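## Task

Remove the grey block marked 0, which sits just below the tower's top block, and place it flat on the table at least about two block widths away from the tower. The remainder of the tower must stay put, with the top block flat and centred on the block beneath it. At the end both blocks must be supported by what is under them, not by the robot.

## Robot and tools

Robot: two 6-joint arms, left_arm and right_arm, each ending in a parallel two-finger gripper. They face each other across a table. In the scene frame +z is up, the table top is at z = +0.020 m, and the origin lies roughly between the bases. left_arm's base is near (-0.015, +0.463, +0.039) m, on the +y side. right_arm's base is near (-0.005, -0.460, +0.039) m. Arm names do not match image sides. The fingers point along the gripper's +x axis and close along its y axis. end_effector_position is the point between the fingers, 3 to 4 cm behind the tips. Only the last 1.5 cm of each finger's inner face is flat. Reported hand poses can be off by a few centimetres, more at long reach.

Number layout, shared by execute_actions rows and move targets: one flat row of 14 numbers covering both arms. The order is dx, dy, dz, rx, ry, rz, opening for left_arm, then the same seven for right_arm. Every number must be in [-1, 1]. dx, dy, dz are offsets along the scene axes, scaled so 1.0 = 0.6 m. rx, ry, rz form one rotation vector, 1.0 = 180 degrees, turned about the Hand target's position. These six are offsets from the arm's "Hand target" at the start of the call or action, not absolute poses. Every row and every target in a list counts from that same start, not from the row before. Sending 0 for all six pose numbers asks nothing new of that arm. The opening is absolute: +1 is fully open (0.080 m) and -1 fully closed. Empty fingers meet near -0.78. Always resend the opening you want, because a 0 there half-closes the gripper. Closing from fully open takes at least about 0.6 s.

execute_actions(actions, cameras): actions is a list of actions. Each action is a table of up to 15 rows of 14 numbers, one row per 1/30 s step. A shorter table repeats its last row to step 15. Images come back only if actions is empty or cameras names some. Camera names: cam_high, cam_low, cam_left_wrist, cam_right_wrist, or "all". An unknown name voids the call. An empty list also reports the scene number and task.

move(target, speed, blend, opening_speed, grip_force, blocking, cameras): drives each gripper in a straight line from its Hand target to the offsets given. target is one 14-number row or a list of up to 15 rows, all offsets from the same start. speed is in m/s, 0.002 to 4.3, default 0.25; turning is limited to twice that in rad/s. It can be one number or one per target. blend is a corner radius in m, and 0 means stop at each target. opening_speed is in units per second on the -1..+1 scale, at least 0.2. grip_force is newtons per finger pad, 8 to 34, one value or one per arm; it persists and each scene starts at full. blocking=false returns early while the move goes on. A move lasts at most 10 s. Paths do not avoid obstacles or the other arm. Fast moves lag, stray and hit harder. Do not route a path close to an arm's own base, because the elbow may whip round. A changed opening in a later target is applied only once everything is at rest there.

The result's move: line gives the outcome. done means at rest within 8 mm and 2 degrees. Other outcomes are off_target, moving, held (a check withheld steps, or the clearance check stopped the path), blocked (the gripper stopped far from its command, so it presses less and both arms hold), and fault. limits=paced means the pose was clipped; limits=held means steps were withheld.

wait(seconds): runs time without new commands, 0 to 3600 s. stop(): brakes a running move. zoom_image(camera, region=[x0,y0,x1,y1]): pixel box at most 504x504 from the newest image of that camera, all images being 896x504. read_manual(): licence texts only. finished_scene(scene): ends the scene for good; the task must already be done and stable with the robot clear.

Results: end_effector_position in m, end_effector_quat_wxyz, and velocities in m/s and rad/s, all in the scene frame. Velocities are omitted when joints are still. "Hand target" is the last commanded pose after clipping, and the base for the next offsets. The gripper often rests short of it. A new execute_actions call, even with all zeros, asks for it again; otherwise send the remaining gap as an offset. To release a push against something, command the target back past the gripper. grip_measured shows the finger opening on the command scale, with about ±2 mm error. To hold a part, command about 0.08 below the reading at first touch for full force. Joint torques and External joint torques list each joint, base outward. Tool commands lists the present gripper commands. Step readings list intermediate positions after actions.

Control details: orientation commands are clipped to 32 degrees from the measured orientation each step. Friction and gravity can leave the gripper low, short or tilted, so check position and orientation after each move and correct tilt. Tiny moves may not happen or may go sideways.

Avoid: dropping or releasing moving blocks, slamming, hitting the table or fixed things hard (that fails the scene), knocking the tower, and anything falling off the table. Any contact between the two arms can fail the scene, and so can closing one gripper on the other's fingers. Also avoid strain on wrist camera cables. Contact torque at a joint limit causes a 10 s stop. Limits in N m: waist 17, shoulder 21.1, elbow 21, wrist pitch 5.55, wrist yaw 5.53, wrist roll 5.19. Carried weight counts toward these. Holding loads, stretching out or pushing unreachable poses heats motors. A MOTOR HOT line appears from 50 °C, and 95 °C causes a long stop. Sending a far target in one step can cause an over-speed fault. Objects may be nudged now and then.

Each tool is called after "Emit:" as name(argument=value, ...), one argument or row to a line, values as JSON.

## Session

Emit:
execute_actions(
  actions=[],
)

Scene clock: 0.00 s.
left_arm: end_effector_position=(+0.3726, +0.3654, +0.2048) grip_measured=+1.000 end_effector_quat_wxyz=(+0.935, +0.085, +0.313, -0.142) | right_arm: end_effector_position=(-0.2313, -0.2252, +0.4041) grip_measured=+1.000 end_effector_quat_wxyz=(+0.641, -0.374, -0.016, +0.670)
Joint positions: left_arm=[1.325 1.433 0.927 -0.15 0.028 0.111 0.08] | right_arm=[1.157 1.555 1.857 -1.393 0.998 0.408 0.08]
Joint velocities: within noise
Joint torques (N m): no reading
External joint torques (N m): no reading
Motor temperatures (°C): left_arm=[28 33 30 27 31 35] | right_arm=[30 26 27 32 35 31]
Heat: left arm: hottest wrist roll 35 °C (+0.0 °C/min); right arm: hottest wrist yaw 35 °C (+0.0 °C/min).
Hand target: left_arm +0.3729, +0.3653, +0.2058; +0.936, +0.085, +0.312, -0.142 | right_arm -0.2307, -0.2253, +0.4060; +0.642, -0.371, -0.015, +0.670
Tool commands: left_gripper/opening=+1.0 right_gripper/opening=+1.0

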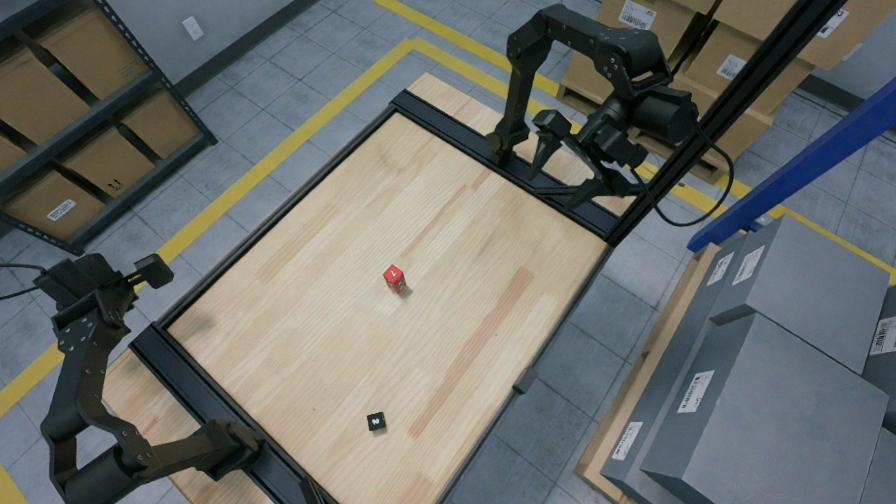

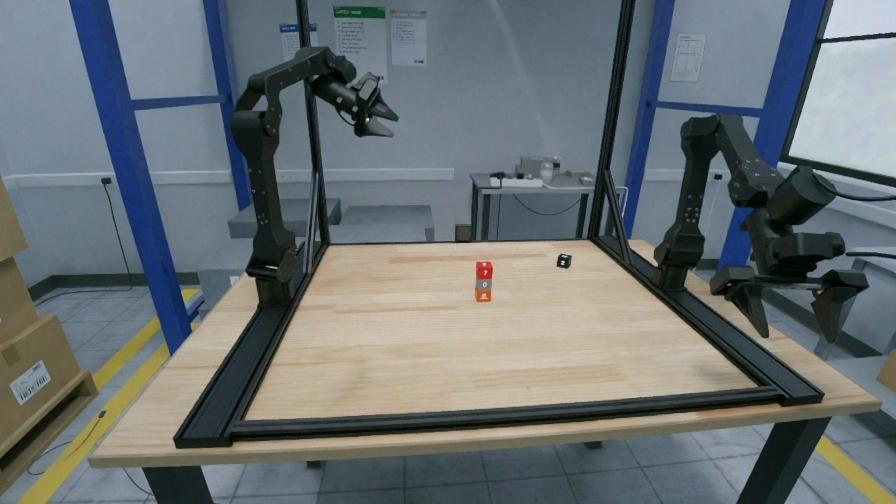

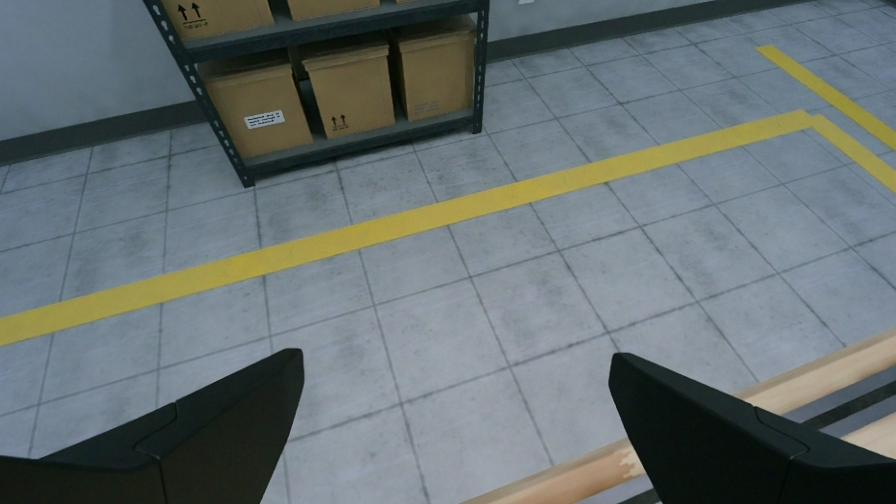

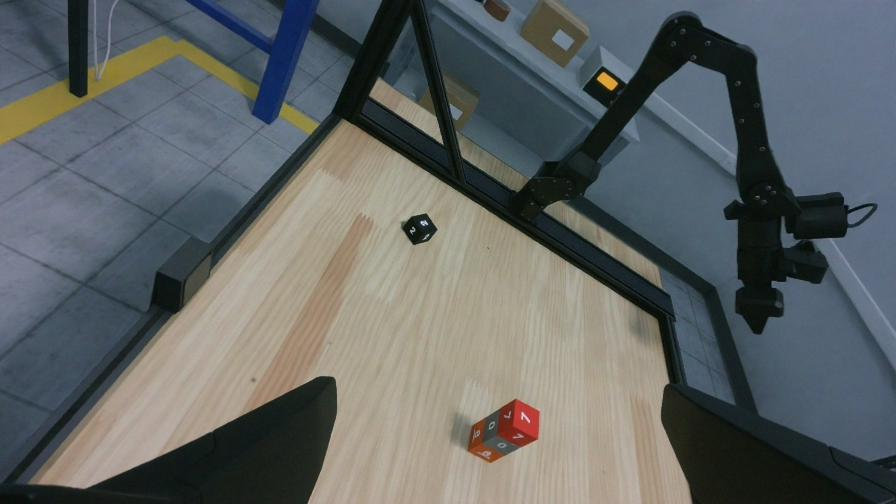

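Emit:
move(
  target=[0,0,0,0,0,0,1,0.334,0.292,-0.21,-0.322,0.121,-0.14,1],
  speed=0.4,
  cameras=["all"],
)

Scene clock: 19.90 s.
left_arm: end_effector_position=(+0.3726, +0.3654, +0.2048) grip_measured=+1.000 end_effector_quat_wxyz=(+0.935, +0.085, +0.313, -0.142) | right_arm: end_effector_position=(-0.0302, -0.0522, +0.2798) grip_measured=+1.000 end_effector_quat_wxyz=(+0.551, -0.437, +0.445, +0.555)
Joint positions: left_arm=[1.325 1.433 0.927 -0.15 0.028 0.111 0.08] | right_arm=[0.055 2.019 2.238 -1.566 0.003 0.066 0.08]
Joint torques (N m): left_arm=[0.14 -4.58 6.99 1.86 0 -0.01] | right_arm=[-0.12 -6.54 6.88 0.78 -0.09 -0.11]
External joint torques (N m): left_arm=[0.18 1.2 0.11 0.27 -0.02 -0.01] | right_arm=[-0.01 2.05 1.53 0.08 -0.11 -0.11]
Motor temperatures (°C): left_arm=[28 35 33 33 31 35] | right_arm=[30 28 30 33 35 31]
Heat: left arm: hottest shoulder 35 °C (+6.0 °C/min); right arm: hottest wrist yaw 35 °C (+0.0 °C/min).
Hand target: left_arm +0.3729, +0.3653, +0.2058; +0.936, +0.085, +0.312, -0.142 | right_arm -0.0304, -0.0501, +0.2801; +0.501, -0.499, +0.500, +0.500
Off the commanded pose: left_arm 0.001 m, 0 deg | right_arm 0.002 m, 13 deg.
joint sent to its limit (right arm) — joint 4 (wrist pitch), lower limit. The joint targets are off in orientation, not in position.
move: off_target (right_arm)

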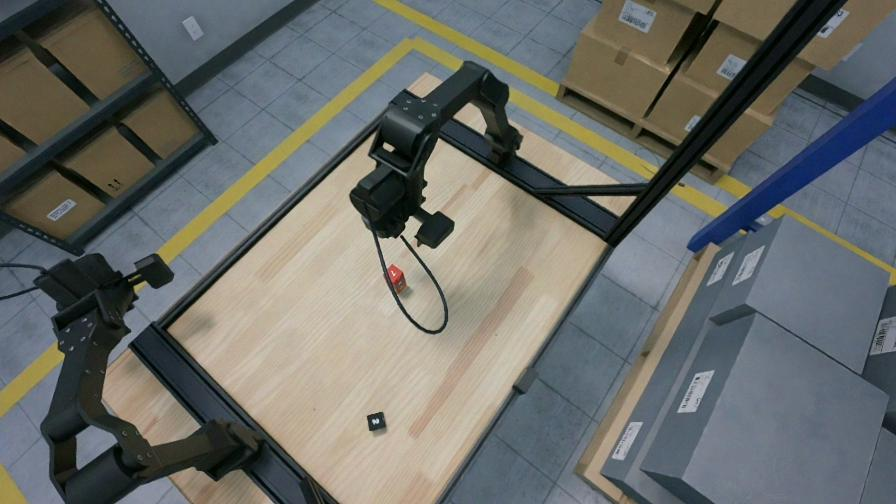

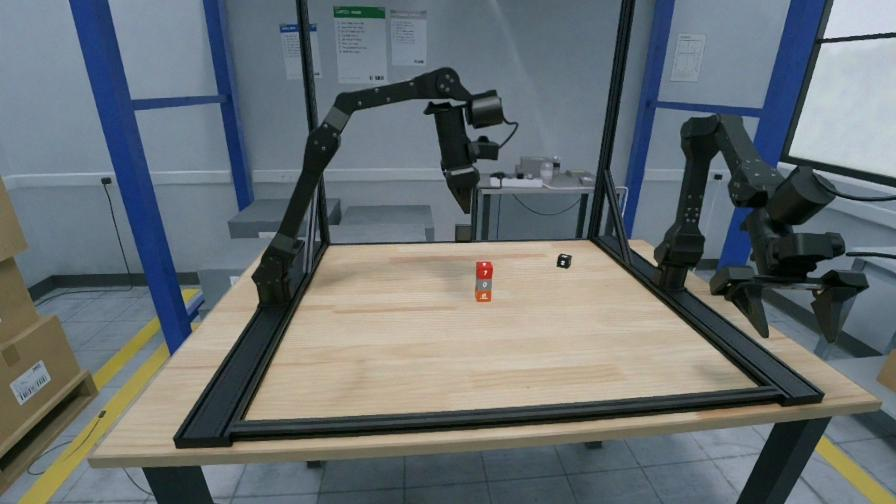

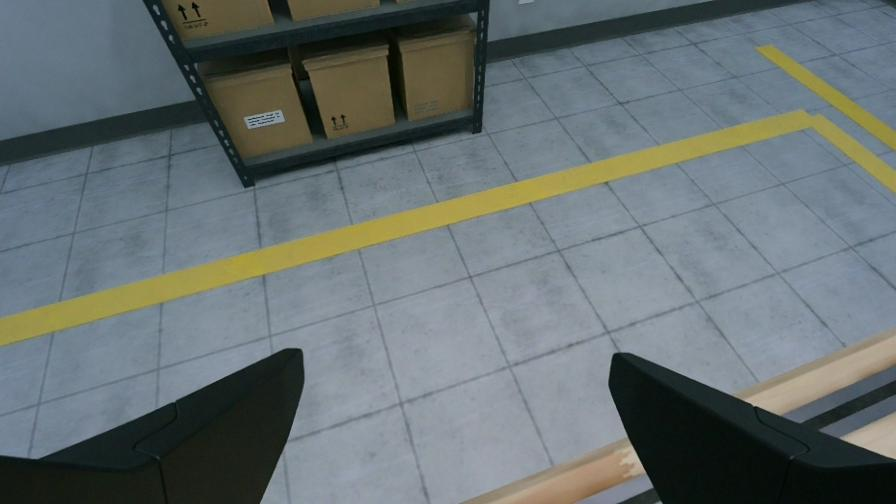

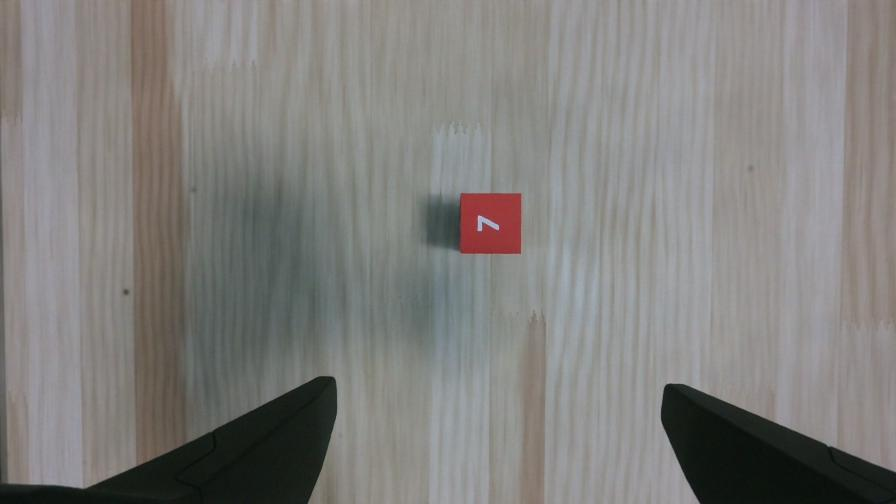

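Emit:
move(
  target=[0,0,0,0,0,0,1,0.009,0.07,-0.15,0,0,0,1],
  cameras=["cam_low","cam_right_wrist","cam_high"],
)

Scene clock: 27.63 s.
left_arm: end_effector_position=(+0.3726, +0.3654, +0.2048) grip_measured=+1.000 end_effector_quat_wxyz=(+0.935, +0.085, +0.313, -0.142) | right_arm: end_effector_position=(-0.0255, -0.0112, +0.1897) grip_measured=+1.000 end_effector_quat_wxyz=(+0.512, -0.487, +0.489, +0.511)
Joint positions: left_arm=[1.325 1.433 0.927 -0.15 0.028 0.111 0.08] | right_arm=[0.039 2.305 2.342 -1.561 0.002 0.049 0.08]
Joint torques (N m): left_arm=[0.06 -4.65 6.97 1.87 0 -0.01] | right_arm=[-0.2 -8.29 6.93 0.82 -0.03 -0.15]
External joint torques (N m): left_arm=[0.01 1.11 0.12 0.3 0 -0.01] | right_arm=[-0.16 2.11 1.54 0.43 -0.05 -0.15]
Heat: left arm: hottest shoulder 35 °C (+4.3 °C/min); right arm: hottest wrist yaw 35 °C (+0.0 °C/min).
Hand target: left_arm +0.3729, +0.3653, +0.2058; +0.936, +0.085, +0.312, -0.142 | right_arm -0.0249, -0.0081, +0.1900; +0.501, -0.499, +0.500, +0.500
Off the commanded pose: left_arm 0.001 m, 0 deg | right_arm 0.003 m, 3 deg.
joint sent to its limit (right arm) — joint 3 (elbow), upper limit, where the elbow is as straight as it goes. The joint targets are off in orientation, not in position.
move: off_target (right_arm)
Images, in order (width x height): cam_high 896x504, cam_low 896x504, cam_right_wrist 896x504.

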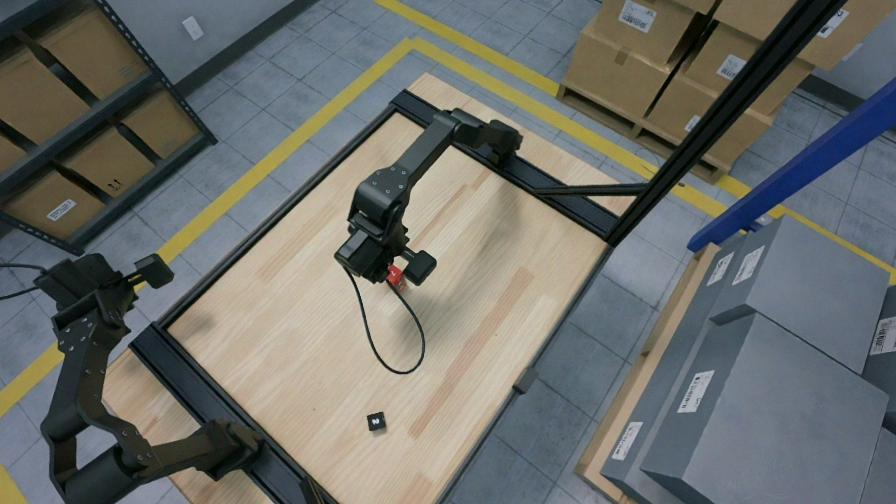

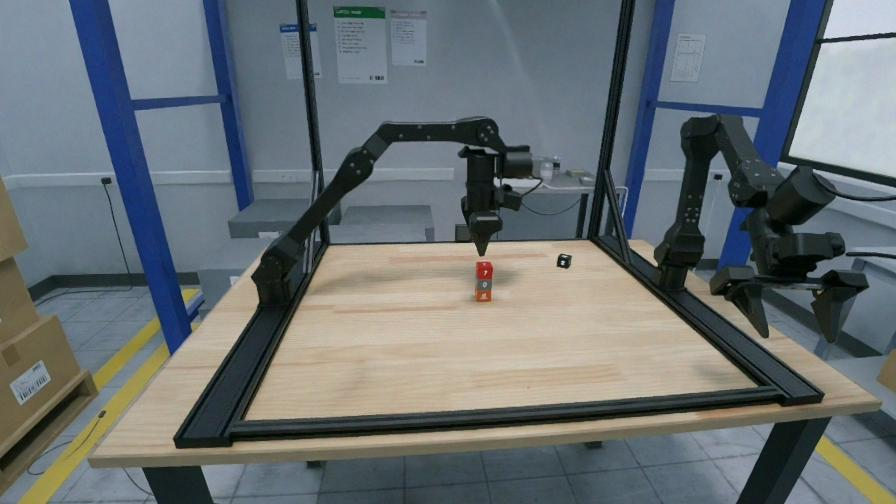

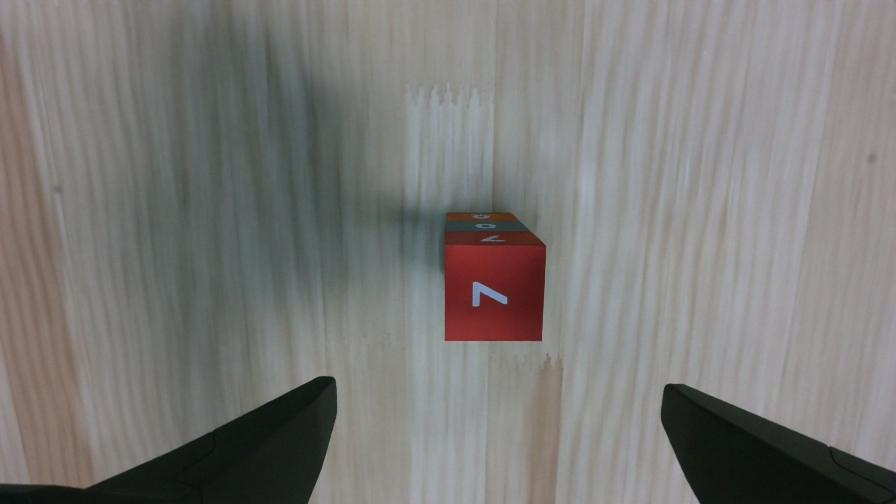

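Emit:
move(
  target=[0,0,0,0,0,0,1,0.006,0.010,-0.108,0,0,0,1],
  speed=0.15,
  cameras=["cam_low","cam_right_wrist","cam_high"],
)

Emit:
zoom_image(
  camera="cam_low",
  region=[420, 200, 560, 320],
)

Scene clock: 37.03 s.
left_arm: end_effector_position=(+0.3726, +0.3654, +0.2048) grip_measured=+1.000 end_effector_quat_wxyz=(+0.935, +0.085, +0.313, -0.142) | right_arm: end_effector_position=(-0.0222, -0.0021, +0.1294) grip_measured=+1.000 end_effector_quat_wxyz=(+0.503, -0.497, +0.498, +0.501)
Joint positions: left_arm=[1.325 1.433 0.927 -0.15 0.028 0.111 0.08] | right_arm=[0.031 2.346 2.171 -1.387 0.002 0.04 0.08]
Joint torques (N m): left_arm=[0.1 -4.61 7.02 1.88 0.01 -0.01] | right_arm=[-0.23 -8.46 5.32 0.75 -0.07 -0.12]
External joint torques (N m): left_arm=[0.09 1.11 0.19 0.31 -0.01 -0.01] | right_arm=[-0.09 2.3 -0.22 0.41 -0.1 -0.13]
Motor temperatures (°C): left_arm=[28 36 35 36 31 35] | right_arm=[30 34 31 32 35 31]
Heat: left arm: hottest shoulder 36 °C (+4.9 °C/min); right arm: hottest wrist yaw 35 °C (+0.0 °C/min).
Hand target: left_arm +0.3729, +0.3653, +0.2058; +0.936, +0.085, +0.312, -0.142 | right_arm -0.0213, -0.0021, +0.1252; +0.501, -0.499, +0.500, +0.500
Off the commanded pose: left_arm 0.001 m, 0 deg | right_arm 0.004 m, 0 deg.
move: done
Images, in order (width x height): cam_high 896x504, cam_low 896x504, cam_right_wrist 896x504.

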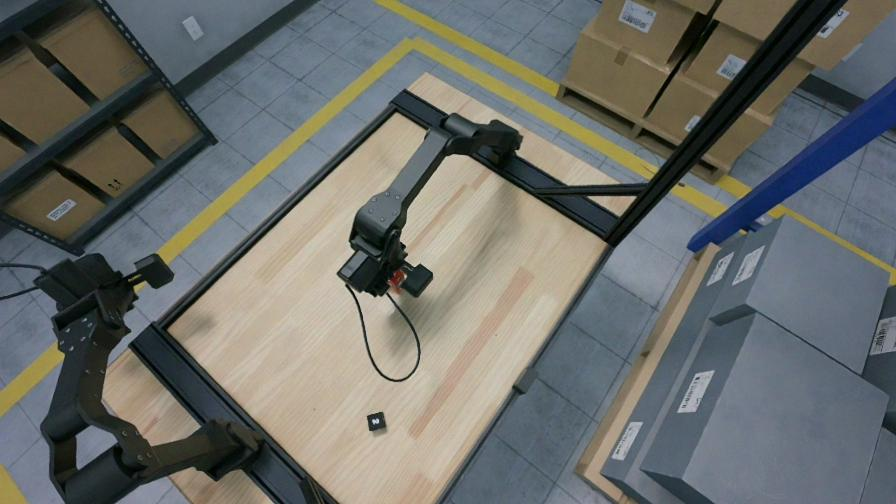

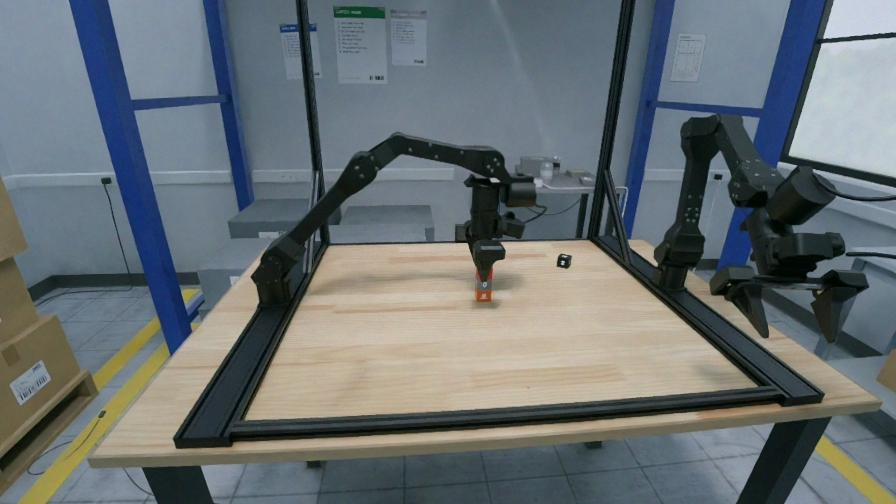

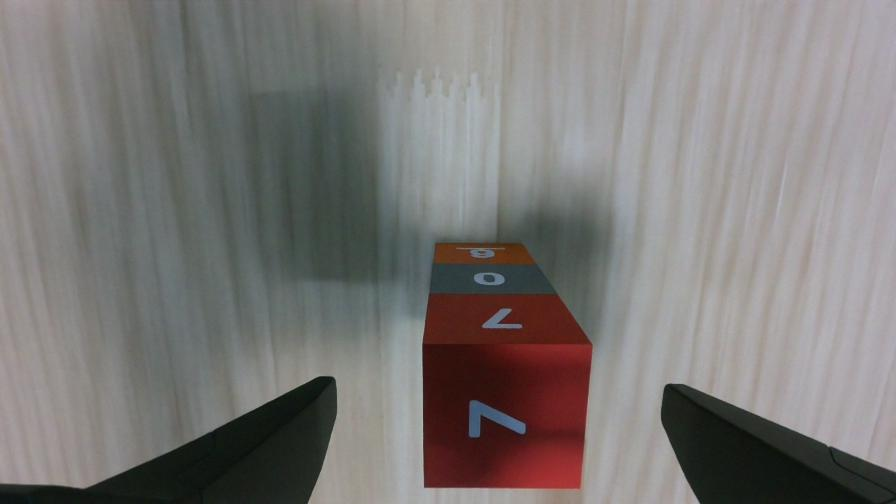

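Scaled by 3.600.

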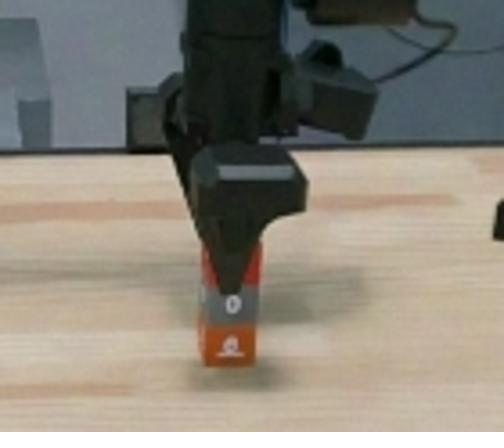

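Emit:
move(
  target=[
    [0,0,0,0,0,0,1,0.003,0,-0.054,0,0,0,1],
    [0,0,0,0,0,0,1,0.003,0,-0.054,0,0,0,-0.4],
  ],
  speed=0.1,
  opening_speed=0.8,
  grip_force=15,
  cameras=["cam_low","cam_right_wrist"],
)

Emit:
zoom_image(
  camera="cam_low",
  region=[420, 200, 560, 320],
)

Scene clock: 49.43 s.
left_arm: end_effector_position=(+0.3726, +0.3654, +0.2048) grip_measured=+1.000 end_effector_quat_wxyz=(+0.935, +0.085, +0.313, -0.142) | right_arm: end_effector_position=(-0.0205, -0.0009, +0.0982) grip_measured=-0.091 end_effector_quat_wxyz=(+0.504, -0.496, +0.497, +0.502)
Joint positions: left_arm=[1.325 1.433 0.927 -0.15 0.028 0.111 0.08] | right_arm=[0.027 2.347 2.048 -1.259 0.002 0.037 0.031]
Joint torques (N m): left_arm=[0.09 -4.62 6.99 1.88 -0.01 0.01] | right_arm=[-0.32 -8.4 5.22 0.76 -0.04 -0.17]
External joint torques (N m): left_arm=[0.07 1.12 0.17 0.32 -0.02 0.01] | right_arm=[-0.28 2.42 -0.36 0.4 -0.05 -0.17]
Heat: left arm: hottest shoulder 37 °C (+4.9 °C/min); right arm: hottest shoulder 35 °C (+10.9 °C/min).
Hand target: left_arm +0.3729, +0.3653, +0.2058; +0.936, +0.085, +0.312, -0.142 | right_arm -0.0194, -0.0021, +0.0929; +0.501, -0.499, +0.500, +0.500
Off the commanded pose: left_arm 0.001 m, 0 deg | right_arm 0.006 m, 1 deg.
grip_force (N): 15, 15
move: done

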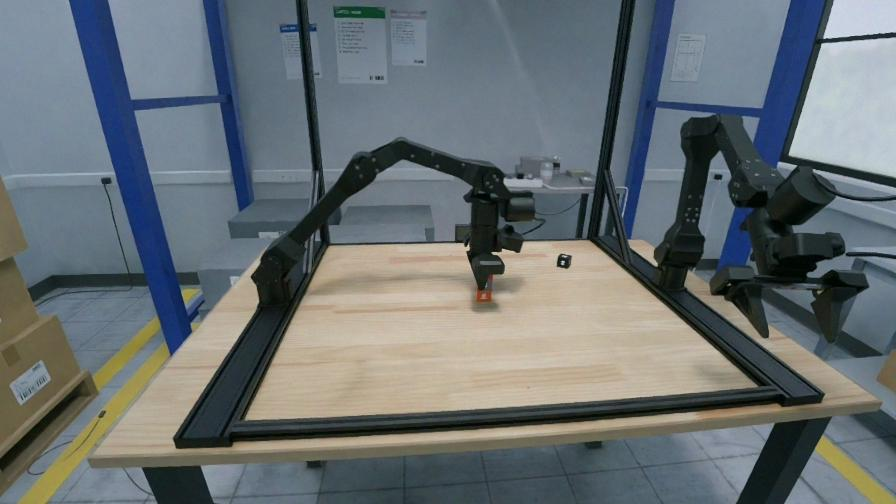

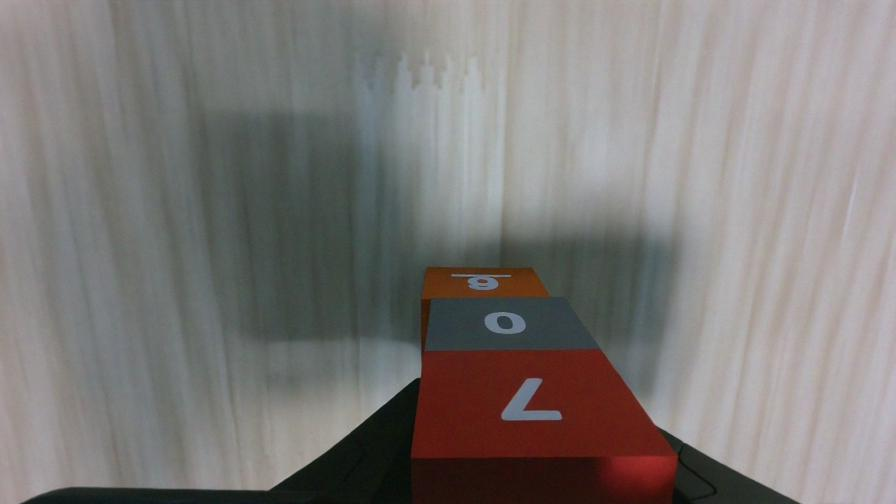

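Scaled by 3.600.

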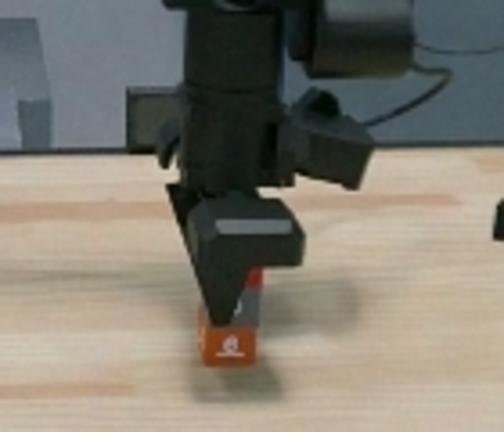

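Emit:
move(
  target=[
    [0,0,0,0,0,0,1,0,0,0.07,0,0,0,-0.4],
    [0,0,0,0,0,0,1,0.25,0,0.07,0,0,0,-0.4],
    [0,0,0,0,0,0,1,0.25,0,-0.044,0,0,0,-0.4],
  ],
  speed=0.1,
  blend=0.01,
  cameras=["cam_low","cam_right_wrist"],
)

Emit:
zoom_image(
  camera="cam_low",
  region=[410, 210, 550, 330],
)

Scene clock: 57.87 s.
left_arm: end_effector_position=(+0.3726, +0.3654, +0.2048) grip_measured=+1.000 end_effector_quat_wxyz=(+0.935, +0.085, +0.313, -0.142) | right_arm: end_effector_position=(+0.1313, -0.0013, +0.0718) grip_measured=-0.091 end_effector_quat_wxyz=(+0.505, -0.497, +0.497, +0.500)
Joint positions: left_arm=[1.325 1.433 0.927 -0.15 0.028 0.111 0.08] | right_arm=[-0.295 2.458 2.142 -1.242 0.002 -0.283 0.031]
Joint torques (N m): left_arm=[0.06 -4.65 6.98 1.88 0 0.02] | right_arm=[-0.06 -8.75 5.29 0.76 -0.1 -0.13]
External joint torques (N m): left_arm=[0.09 1.09 0.16 0.32 -0.01 0.02] | right_arm=[-0.09 2.53 -0.24 0.41 -0.1 -0.13]
Heat: left arm: hottest wrist pitch 38 °C (+11.4 °C/min); right arm: hottest shoulder 36 °C (+10.4 °C/min).
Hand target: left_arm +0.3729, +0.3653, +0.2058; +0.936, +0.085, +0.312, -0.142 | right_arm +0.1305, -0.0021, +0.0664; +0.501, -0.500, +0.500, +0.500
Off the commanded pose: left_arm 0.001 m, 0 deg | right_arm 0.005 m, 1 deg.
grip_force (N): 15, 15
move: done

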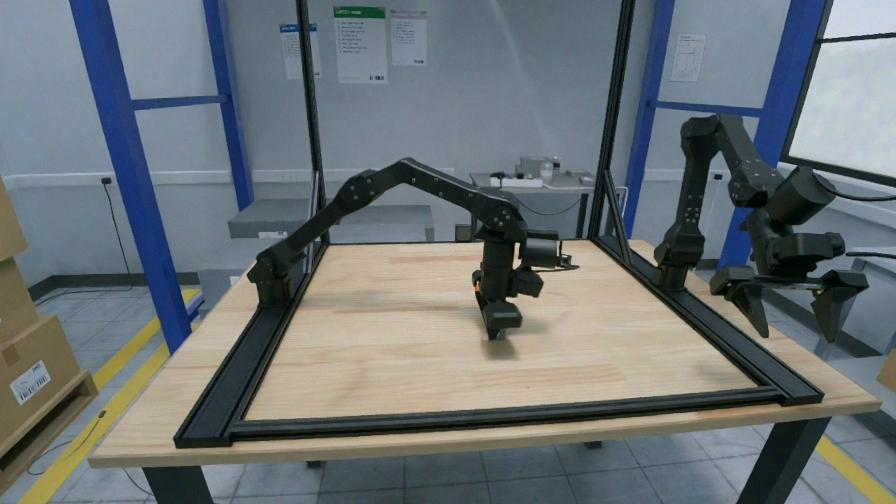

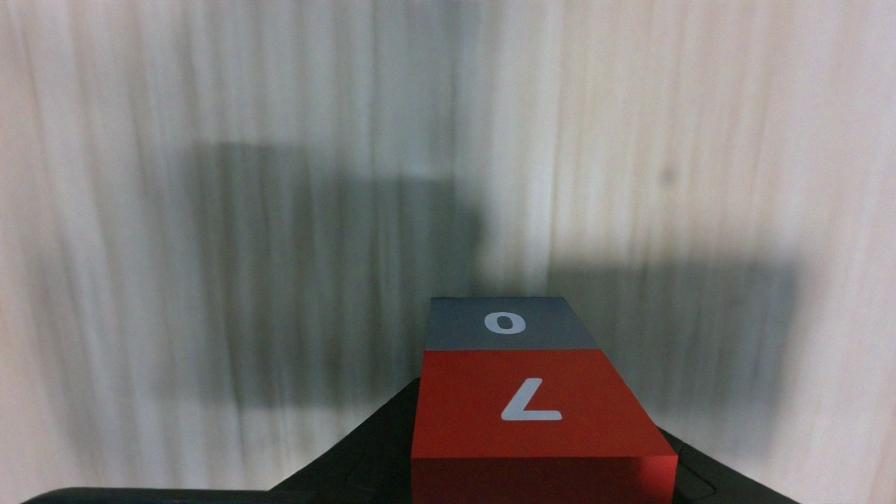

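Scaled by 3.600.

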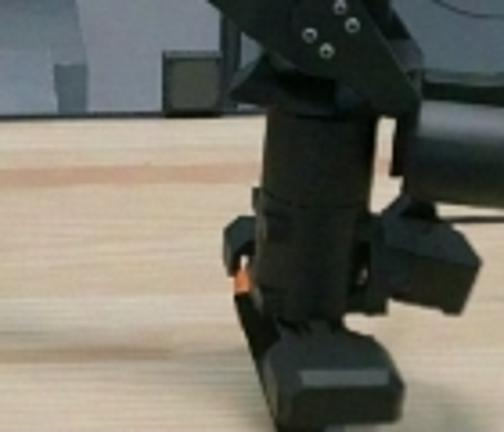

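Emit:
move(
  target=[
    [0,0,0,0,0,0,1,0,0,-0.010,0,0,0,-0.4],
    [0,0,0,0,0,0,1,0,0,-0.010,0,0,0,0.5],
  ],
  speed=0.05,
  opening_speed=0.8,
  cameras=["cam_low","cam_right_wrist"],
)

Scene clock: 61.90 s.
left_arm: end_effector_position=(+0.3726, +0.3654, +0.2048) grip_measured=+1.000 end_effector_quat_wxyz=(+0.935, +0.085, +0.313, -0.142) | right_arm: end_effector_position=(+0.1317, +0.0000, +0.0673) grip_measured=+0.496 end_effector_quat_wxyz=(+0.507, -0.496, +0.495, +0.501)
Joint positions: left_arm=[1.325 1.433 0.927 -0.15 0.028 0.111 0.08] | right_arm=[-0.295 2.46 2.126 -1.218 0.002 -0.283 0.057]
Joint torques (N m): left_arm=[0.06 -4.64 7 1.86 -0.02 0.01] | right_arm=[-0.03 -8.54 5.1 0.61 -0.16 -0.13]
External joint torques (N m): left_arm=[0.06 1.08 0.21 0.31 -0.03 0.01] | right_arm=[0.07 2.87 -0.47 0.26 -0.16 -0.13]
Heat: left arm: hottest wrist pitch 38 °C (+10.0 °C/min); right arm: hottest shoulder 36 °C (+10.0 °C/min).
Hand target: left_arm +0.3729, +0.3653, +0.2058; +0.936, +0.085, +0.312, -0.142 | right_arm +0.1304, -0.0021, +0.0603; +0.501, -0.499, +0.500, +0.500
Off the commanded pose: left_arm 0.001 m, 0 deg | right_arm 0.007 m, 1 deg.
grip_force (N): 15, 15
move: done; target 2's new opening was sent with right_arm's hand 0.009 m and 1 deg from that target

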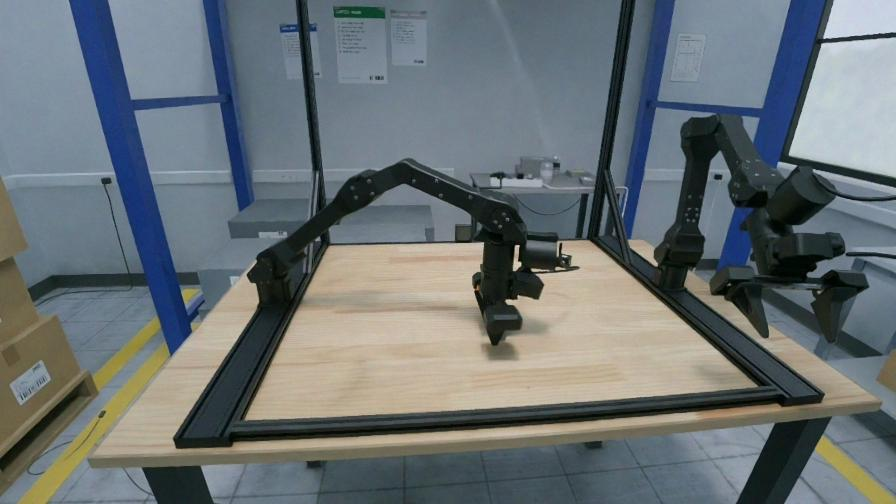

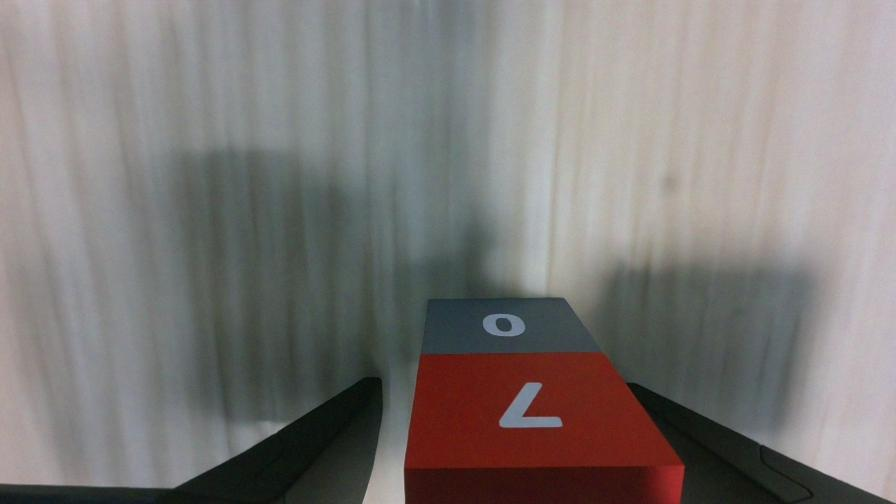

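Emit:
move(
  target=[
    [0,0,0,0,0,0,1,0,0,0.060,0,0,0,0.5],
    [0,0,0,0,0,0,1,0,0,0.06,0,0,0,-0.4],
    [0,0,0,0,0,0,1,0,0,0.1245,0,0,0,-0.4],
    [0,0,0,0,0,0,1,-0.251,0,0.1245,0,0,0,-0.4],
    [0,0,0,0,0,0,1,-0.251,0,0.079,0,0,0,-0.4],
  ],
  speed=0.1,
  opening_speed=0.8,
  blend=[0,0,0.01,0.01,0],
  cameras=["cam_low","cam_right_wrist"],
)

Emit:
zoom_image(
  camera="cam_low",
  region=[420, 220, 560, 340],
)

Scene clock: 71.20 s.
left_arm: end_effector_position=(+0.3726, +0.3654, +0.2048) grip_measured=+1.000 end_effector_quat_wxyz=(+0.935, +0.085, +0.313, -0.142) | right_arm: end_effector_position=(-0.0209, -0.0011, +0.1185) grip_measured=-0.094 end_effector_quat_wxyz=(+0.503, -0.496, +0.494, +0.506)
Joint positions: left_arm=[1.325 1.433 0.927 -0.15 0.028 0.111 0.08] | right_arm=[0.027 2.337 2.113 -1.328 -0.001 0.029 0.031]
Joint torques (N m): left_arm=[0.04 -4.68 7 1.89 0 0] | right_arm=[-0.12 -7.85 3.95 1.54 0.07 0.21]
External joint torques (N m): left_arm=[0.01 1.04 0.21 0.34 -0.01 0] | right_arm=[-0.02 3.05 -1.7 1.16 0.05 0.21]
Heat: left arm: hottest wrist pitch 39 °C (+8.1 °C/min); right arm: hottest shoulder 38 °C (+11.1 °C/min).
Hand target: left_arm +0.3729, +0.3653, +0.2058; +0.936, +0.085, +0.312, -0.142 | right_arm -0.0201, -0.0022, +0.1076; +0.501, -0.500, +0.500, +0.500
Off the commanded pose: left_arm 0.001 m, 0 deg | right_arm 0.011 m, 1 deg.
grip_force (N): 15, 15
move: off_target (right_arm)

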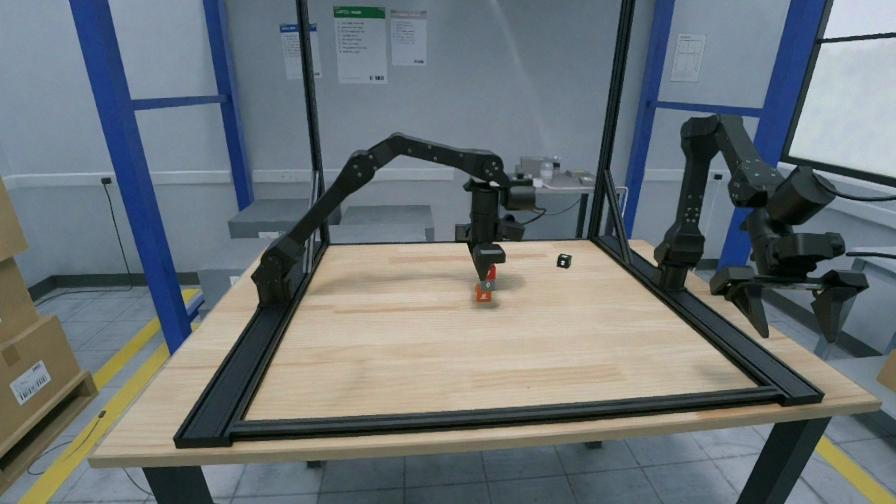

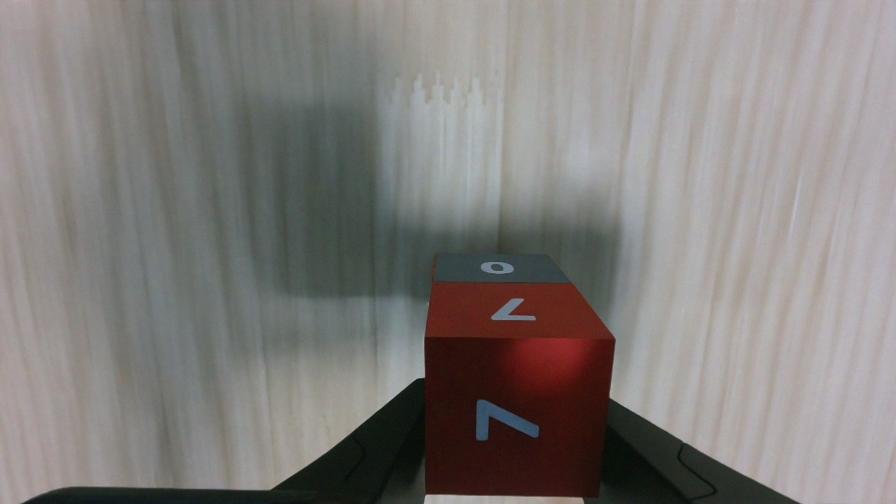

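Scaled by 3.600.

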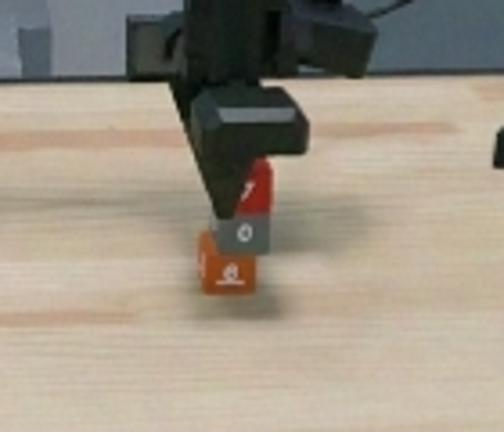

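Emit:
move(
  target=[
    [0,0,0,0,0,0,1,0,0,0.065,0,0,0,-0.4],
    [0,0,0,0,0,0,1,0.251,0,0.065,0,0,0,-0.4],
    [0,0,0,0,0,0,1,0.251,0,-0.043,0,0,0,-0.4],
    [0,0,0,0,0,0,1,0.251,0,-0.043,0,0,0,0.5],
    [0,0,0,0,0,0,1,0.251,0,0.004,0,0,0,0.5],
  ],
  speed=[0.1,0.1,0.07,0.07,0.07],
  opening_speed=0.8,
  blend=[0.01,0.01,0,0,0],
  cameras=["cam_low","cam_right_wrist"],
)

Emit:
zoom_image(
  camera="cam_low",
  region=[420, 240, 560, 360],
)

Scene clock: 84.03 s.
left_arm: end_effector_position=(+0.3726, +0.3654, +0.2048) grip_measured=+1.000 end_effector_quat_wxyz=(+0.935, +0.085, +0.313, -0.142) | right_arm: end_effector_position=(+0.1303, -0.0036, +0.1115) grip_measured=+0.497 end_effector_quat_wxyz=(+0.502, -0.498, +0.501, +0.499)
Joint positions: left_arm=[1.325 1.433 0.927 -0.15 0.028 0.111 0.08] | right_arm=[-0.295 2.456 2.295 -1.408 0 -0.283 0.057]
Joint torques (N m): left_arm=[0.01 -4.71 6.95 1.88 0 0.01] | right_arm=[0.04 -8.63 7.17 0.34 0.01 -0.14]
External joint torques (N m): left_arm=[0.04 1.07 0.1 0.31 -0.02 0.01] | right_arm=[-0.01 2.53 1.71 0.02 0.02 -0.14]
Motor temperatures (°C): left_arm=[28 38 37 39 31 34] | right_arm=[30 39 31 33 35 31]
Heat: left arm: hottest wrist pitch 39 °C (+5.1 °C/min); right arm: hottest shoulder 39 °C (+10.2 °C/min).
Hand target: left_arm +0.3729, +0.3653, +0.2058; +0.936, +0.085, +0.312, -0.142 | right_arm +0.1305, -0.0021, +0.1101; +0.501, -0.499, +0.500, +0.500
Off the commanded pose: left_arm 0.001 m, 0 deg | right_arm 0.002 m, 0 deg.
grip_force (N): 15, 15
move: done; target 4's new opening was sent with right_arm's hand 0.010 m and 1 deg from that target

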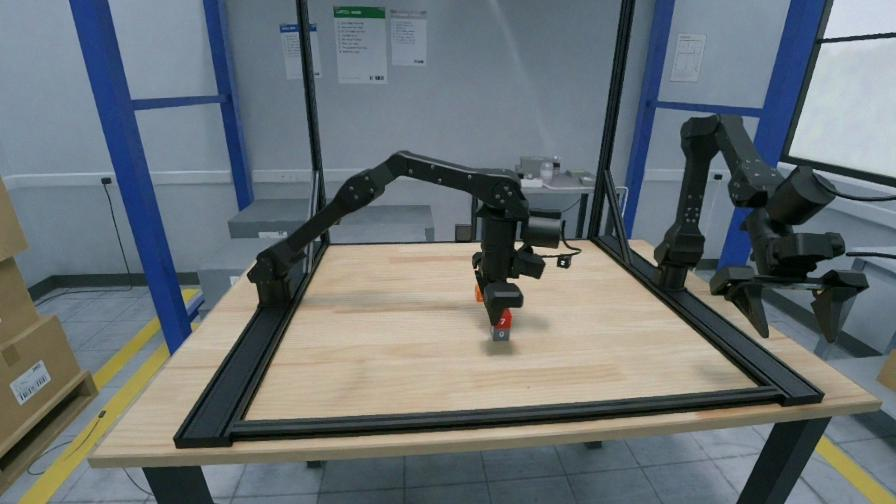

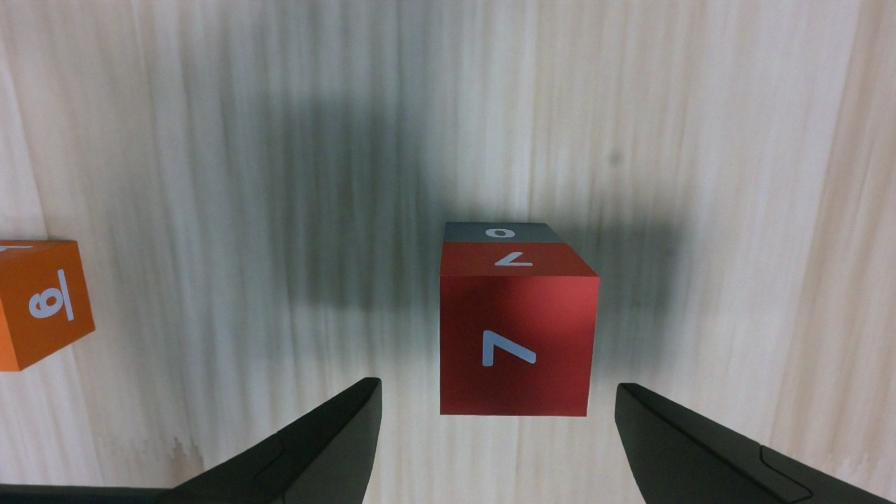

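Scaled by 3.600.

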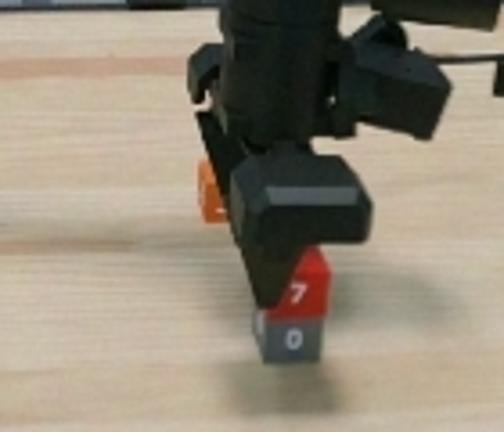

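Emit:
move(
  target=[
    [0,0,0,0,0,0,1,0.003,0.02,-0.017,0,0,0,0.5],
    [0,0,0,0,0,0,1,0.003,0.02,-0.017,0,0,0,-0.4],
    [0,0,0,0,0,0,1,0.003,0.02,0.06,0,0,0,-0.4],
  ],
  speed=0.08,
  opening_speed=0.8,
  cameras=["cam_low","cam_right_wrist"],
)

Emit:
zoom_image(
  camera="cam_low",
  region=[420, 240, 560, 360],
)

Scene clock: 95.37 s.
left_arm: end_effector_position=(+0.3726, +0.3654, +0.2048) grip_measured=+1.000 end_effector_quat_wxyz=(+0.935, +0.085, +0.313, -0.142) | right_arm: end_effector_position=(+0.1331, +0.0072, +0.1358) grip_measured=-0.092 end_effector_quat_wxyz=(+0.527, -0.484, +0.475, +0.513)
Joint positions: left_arm=[1.325 1.433 0.927 -0.15 0.028 0.111 0.08] | right_arm=[-0.294 2.43 2.342 -1.4 0 -0.283 0.031]
Joint torques (N m): left_arm=[0.06 -4.59 6.97 1.88 0 0] | right_arm=[0.52 -11.32 7.09 0.6 -0.03 0]
External joint torques (N m): left_arm=[0.09 1.15 0.15 0.32 -0.02 0.01] | right_arm=[0.45 -0.16 1.53 0.14 -0.01 -0.01]
Heat: left arm: hottest wrist pitch 40 °C (+4.0 °C/min); right arm: hottest shoulder 41 °C (+7.1 °C/min).
Hand target: left_arm +0.3729, +0.3653, +0.2058; +0.936, +0.085, +0.312, -0.142 | right_arm +0.1323, +0.0099, +0.1461; +0.501, -0.499, +0.500, +0.500
Off the commanded pose: left_arm 0.001 m, 0 deg | right_arm 0.011 m, 5 deg.
joint sent to its limit (right arm) — joint 3 (elbow), upper limit, where the elbow is as straight as it goes. The joint targets are off in orientation, not in position.
grip_force (N): 15, 15
move: off_target (right_arm)

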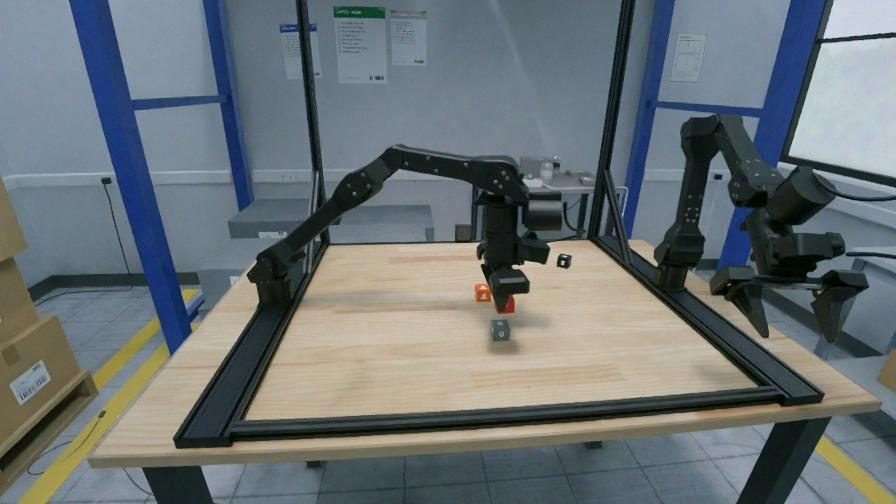

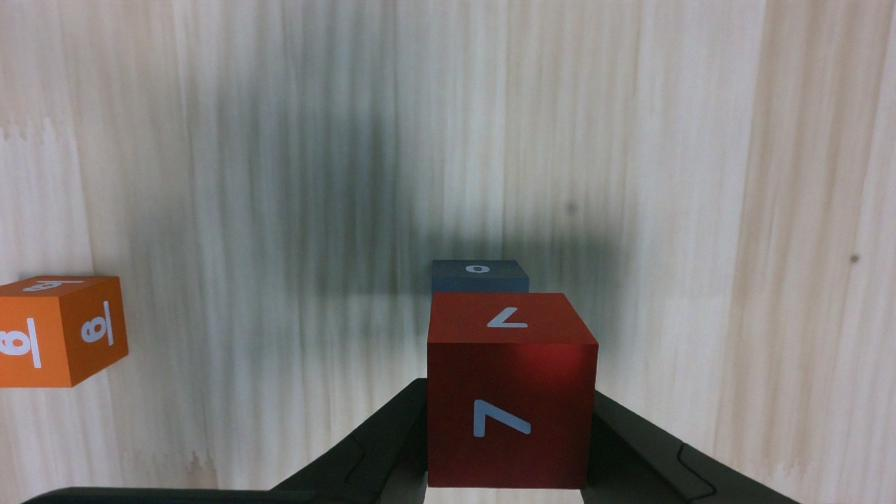

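Scaled by 3.600.

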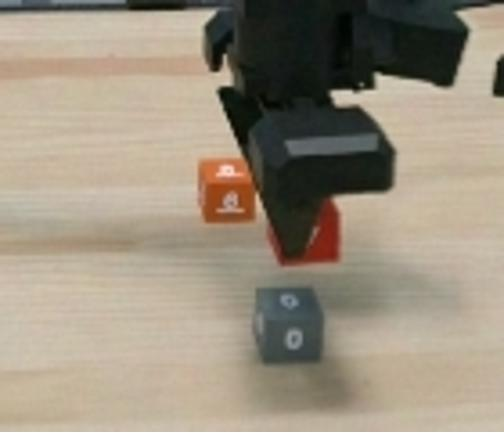

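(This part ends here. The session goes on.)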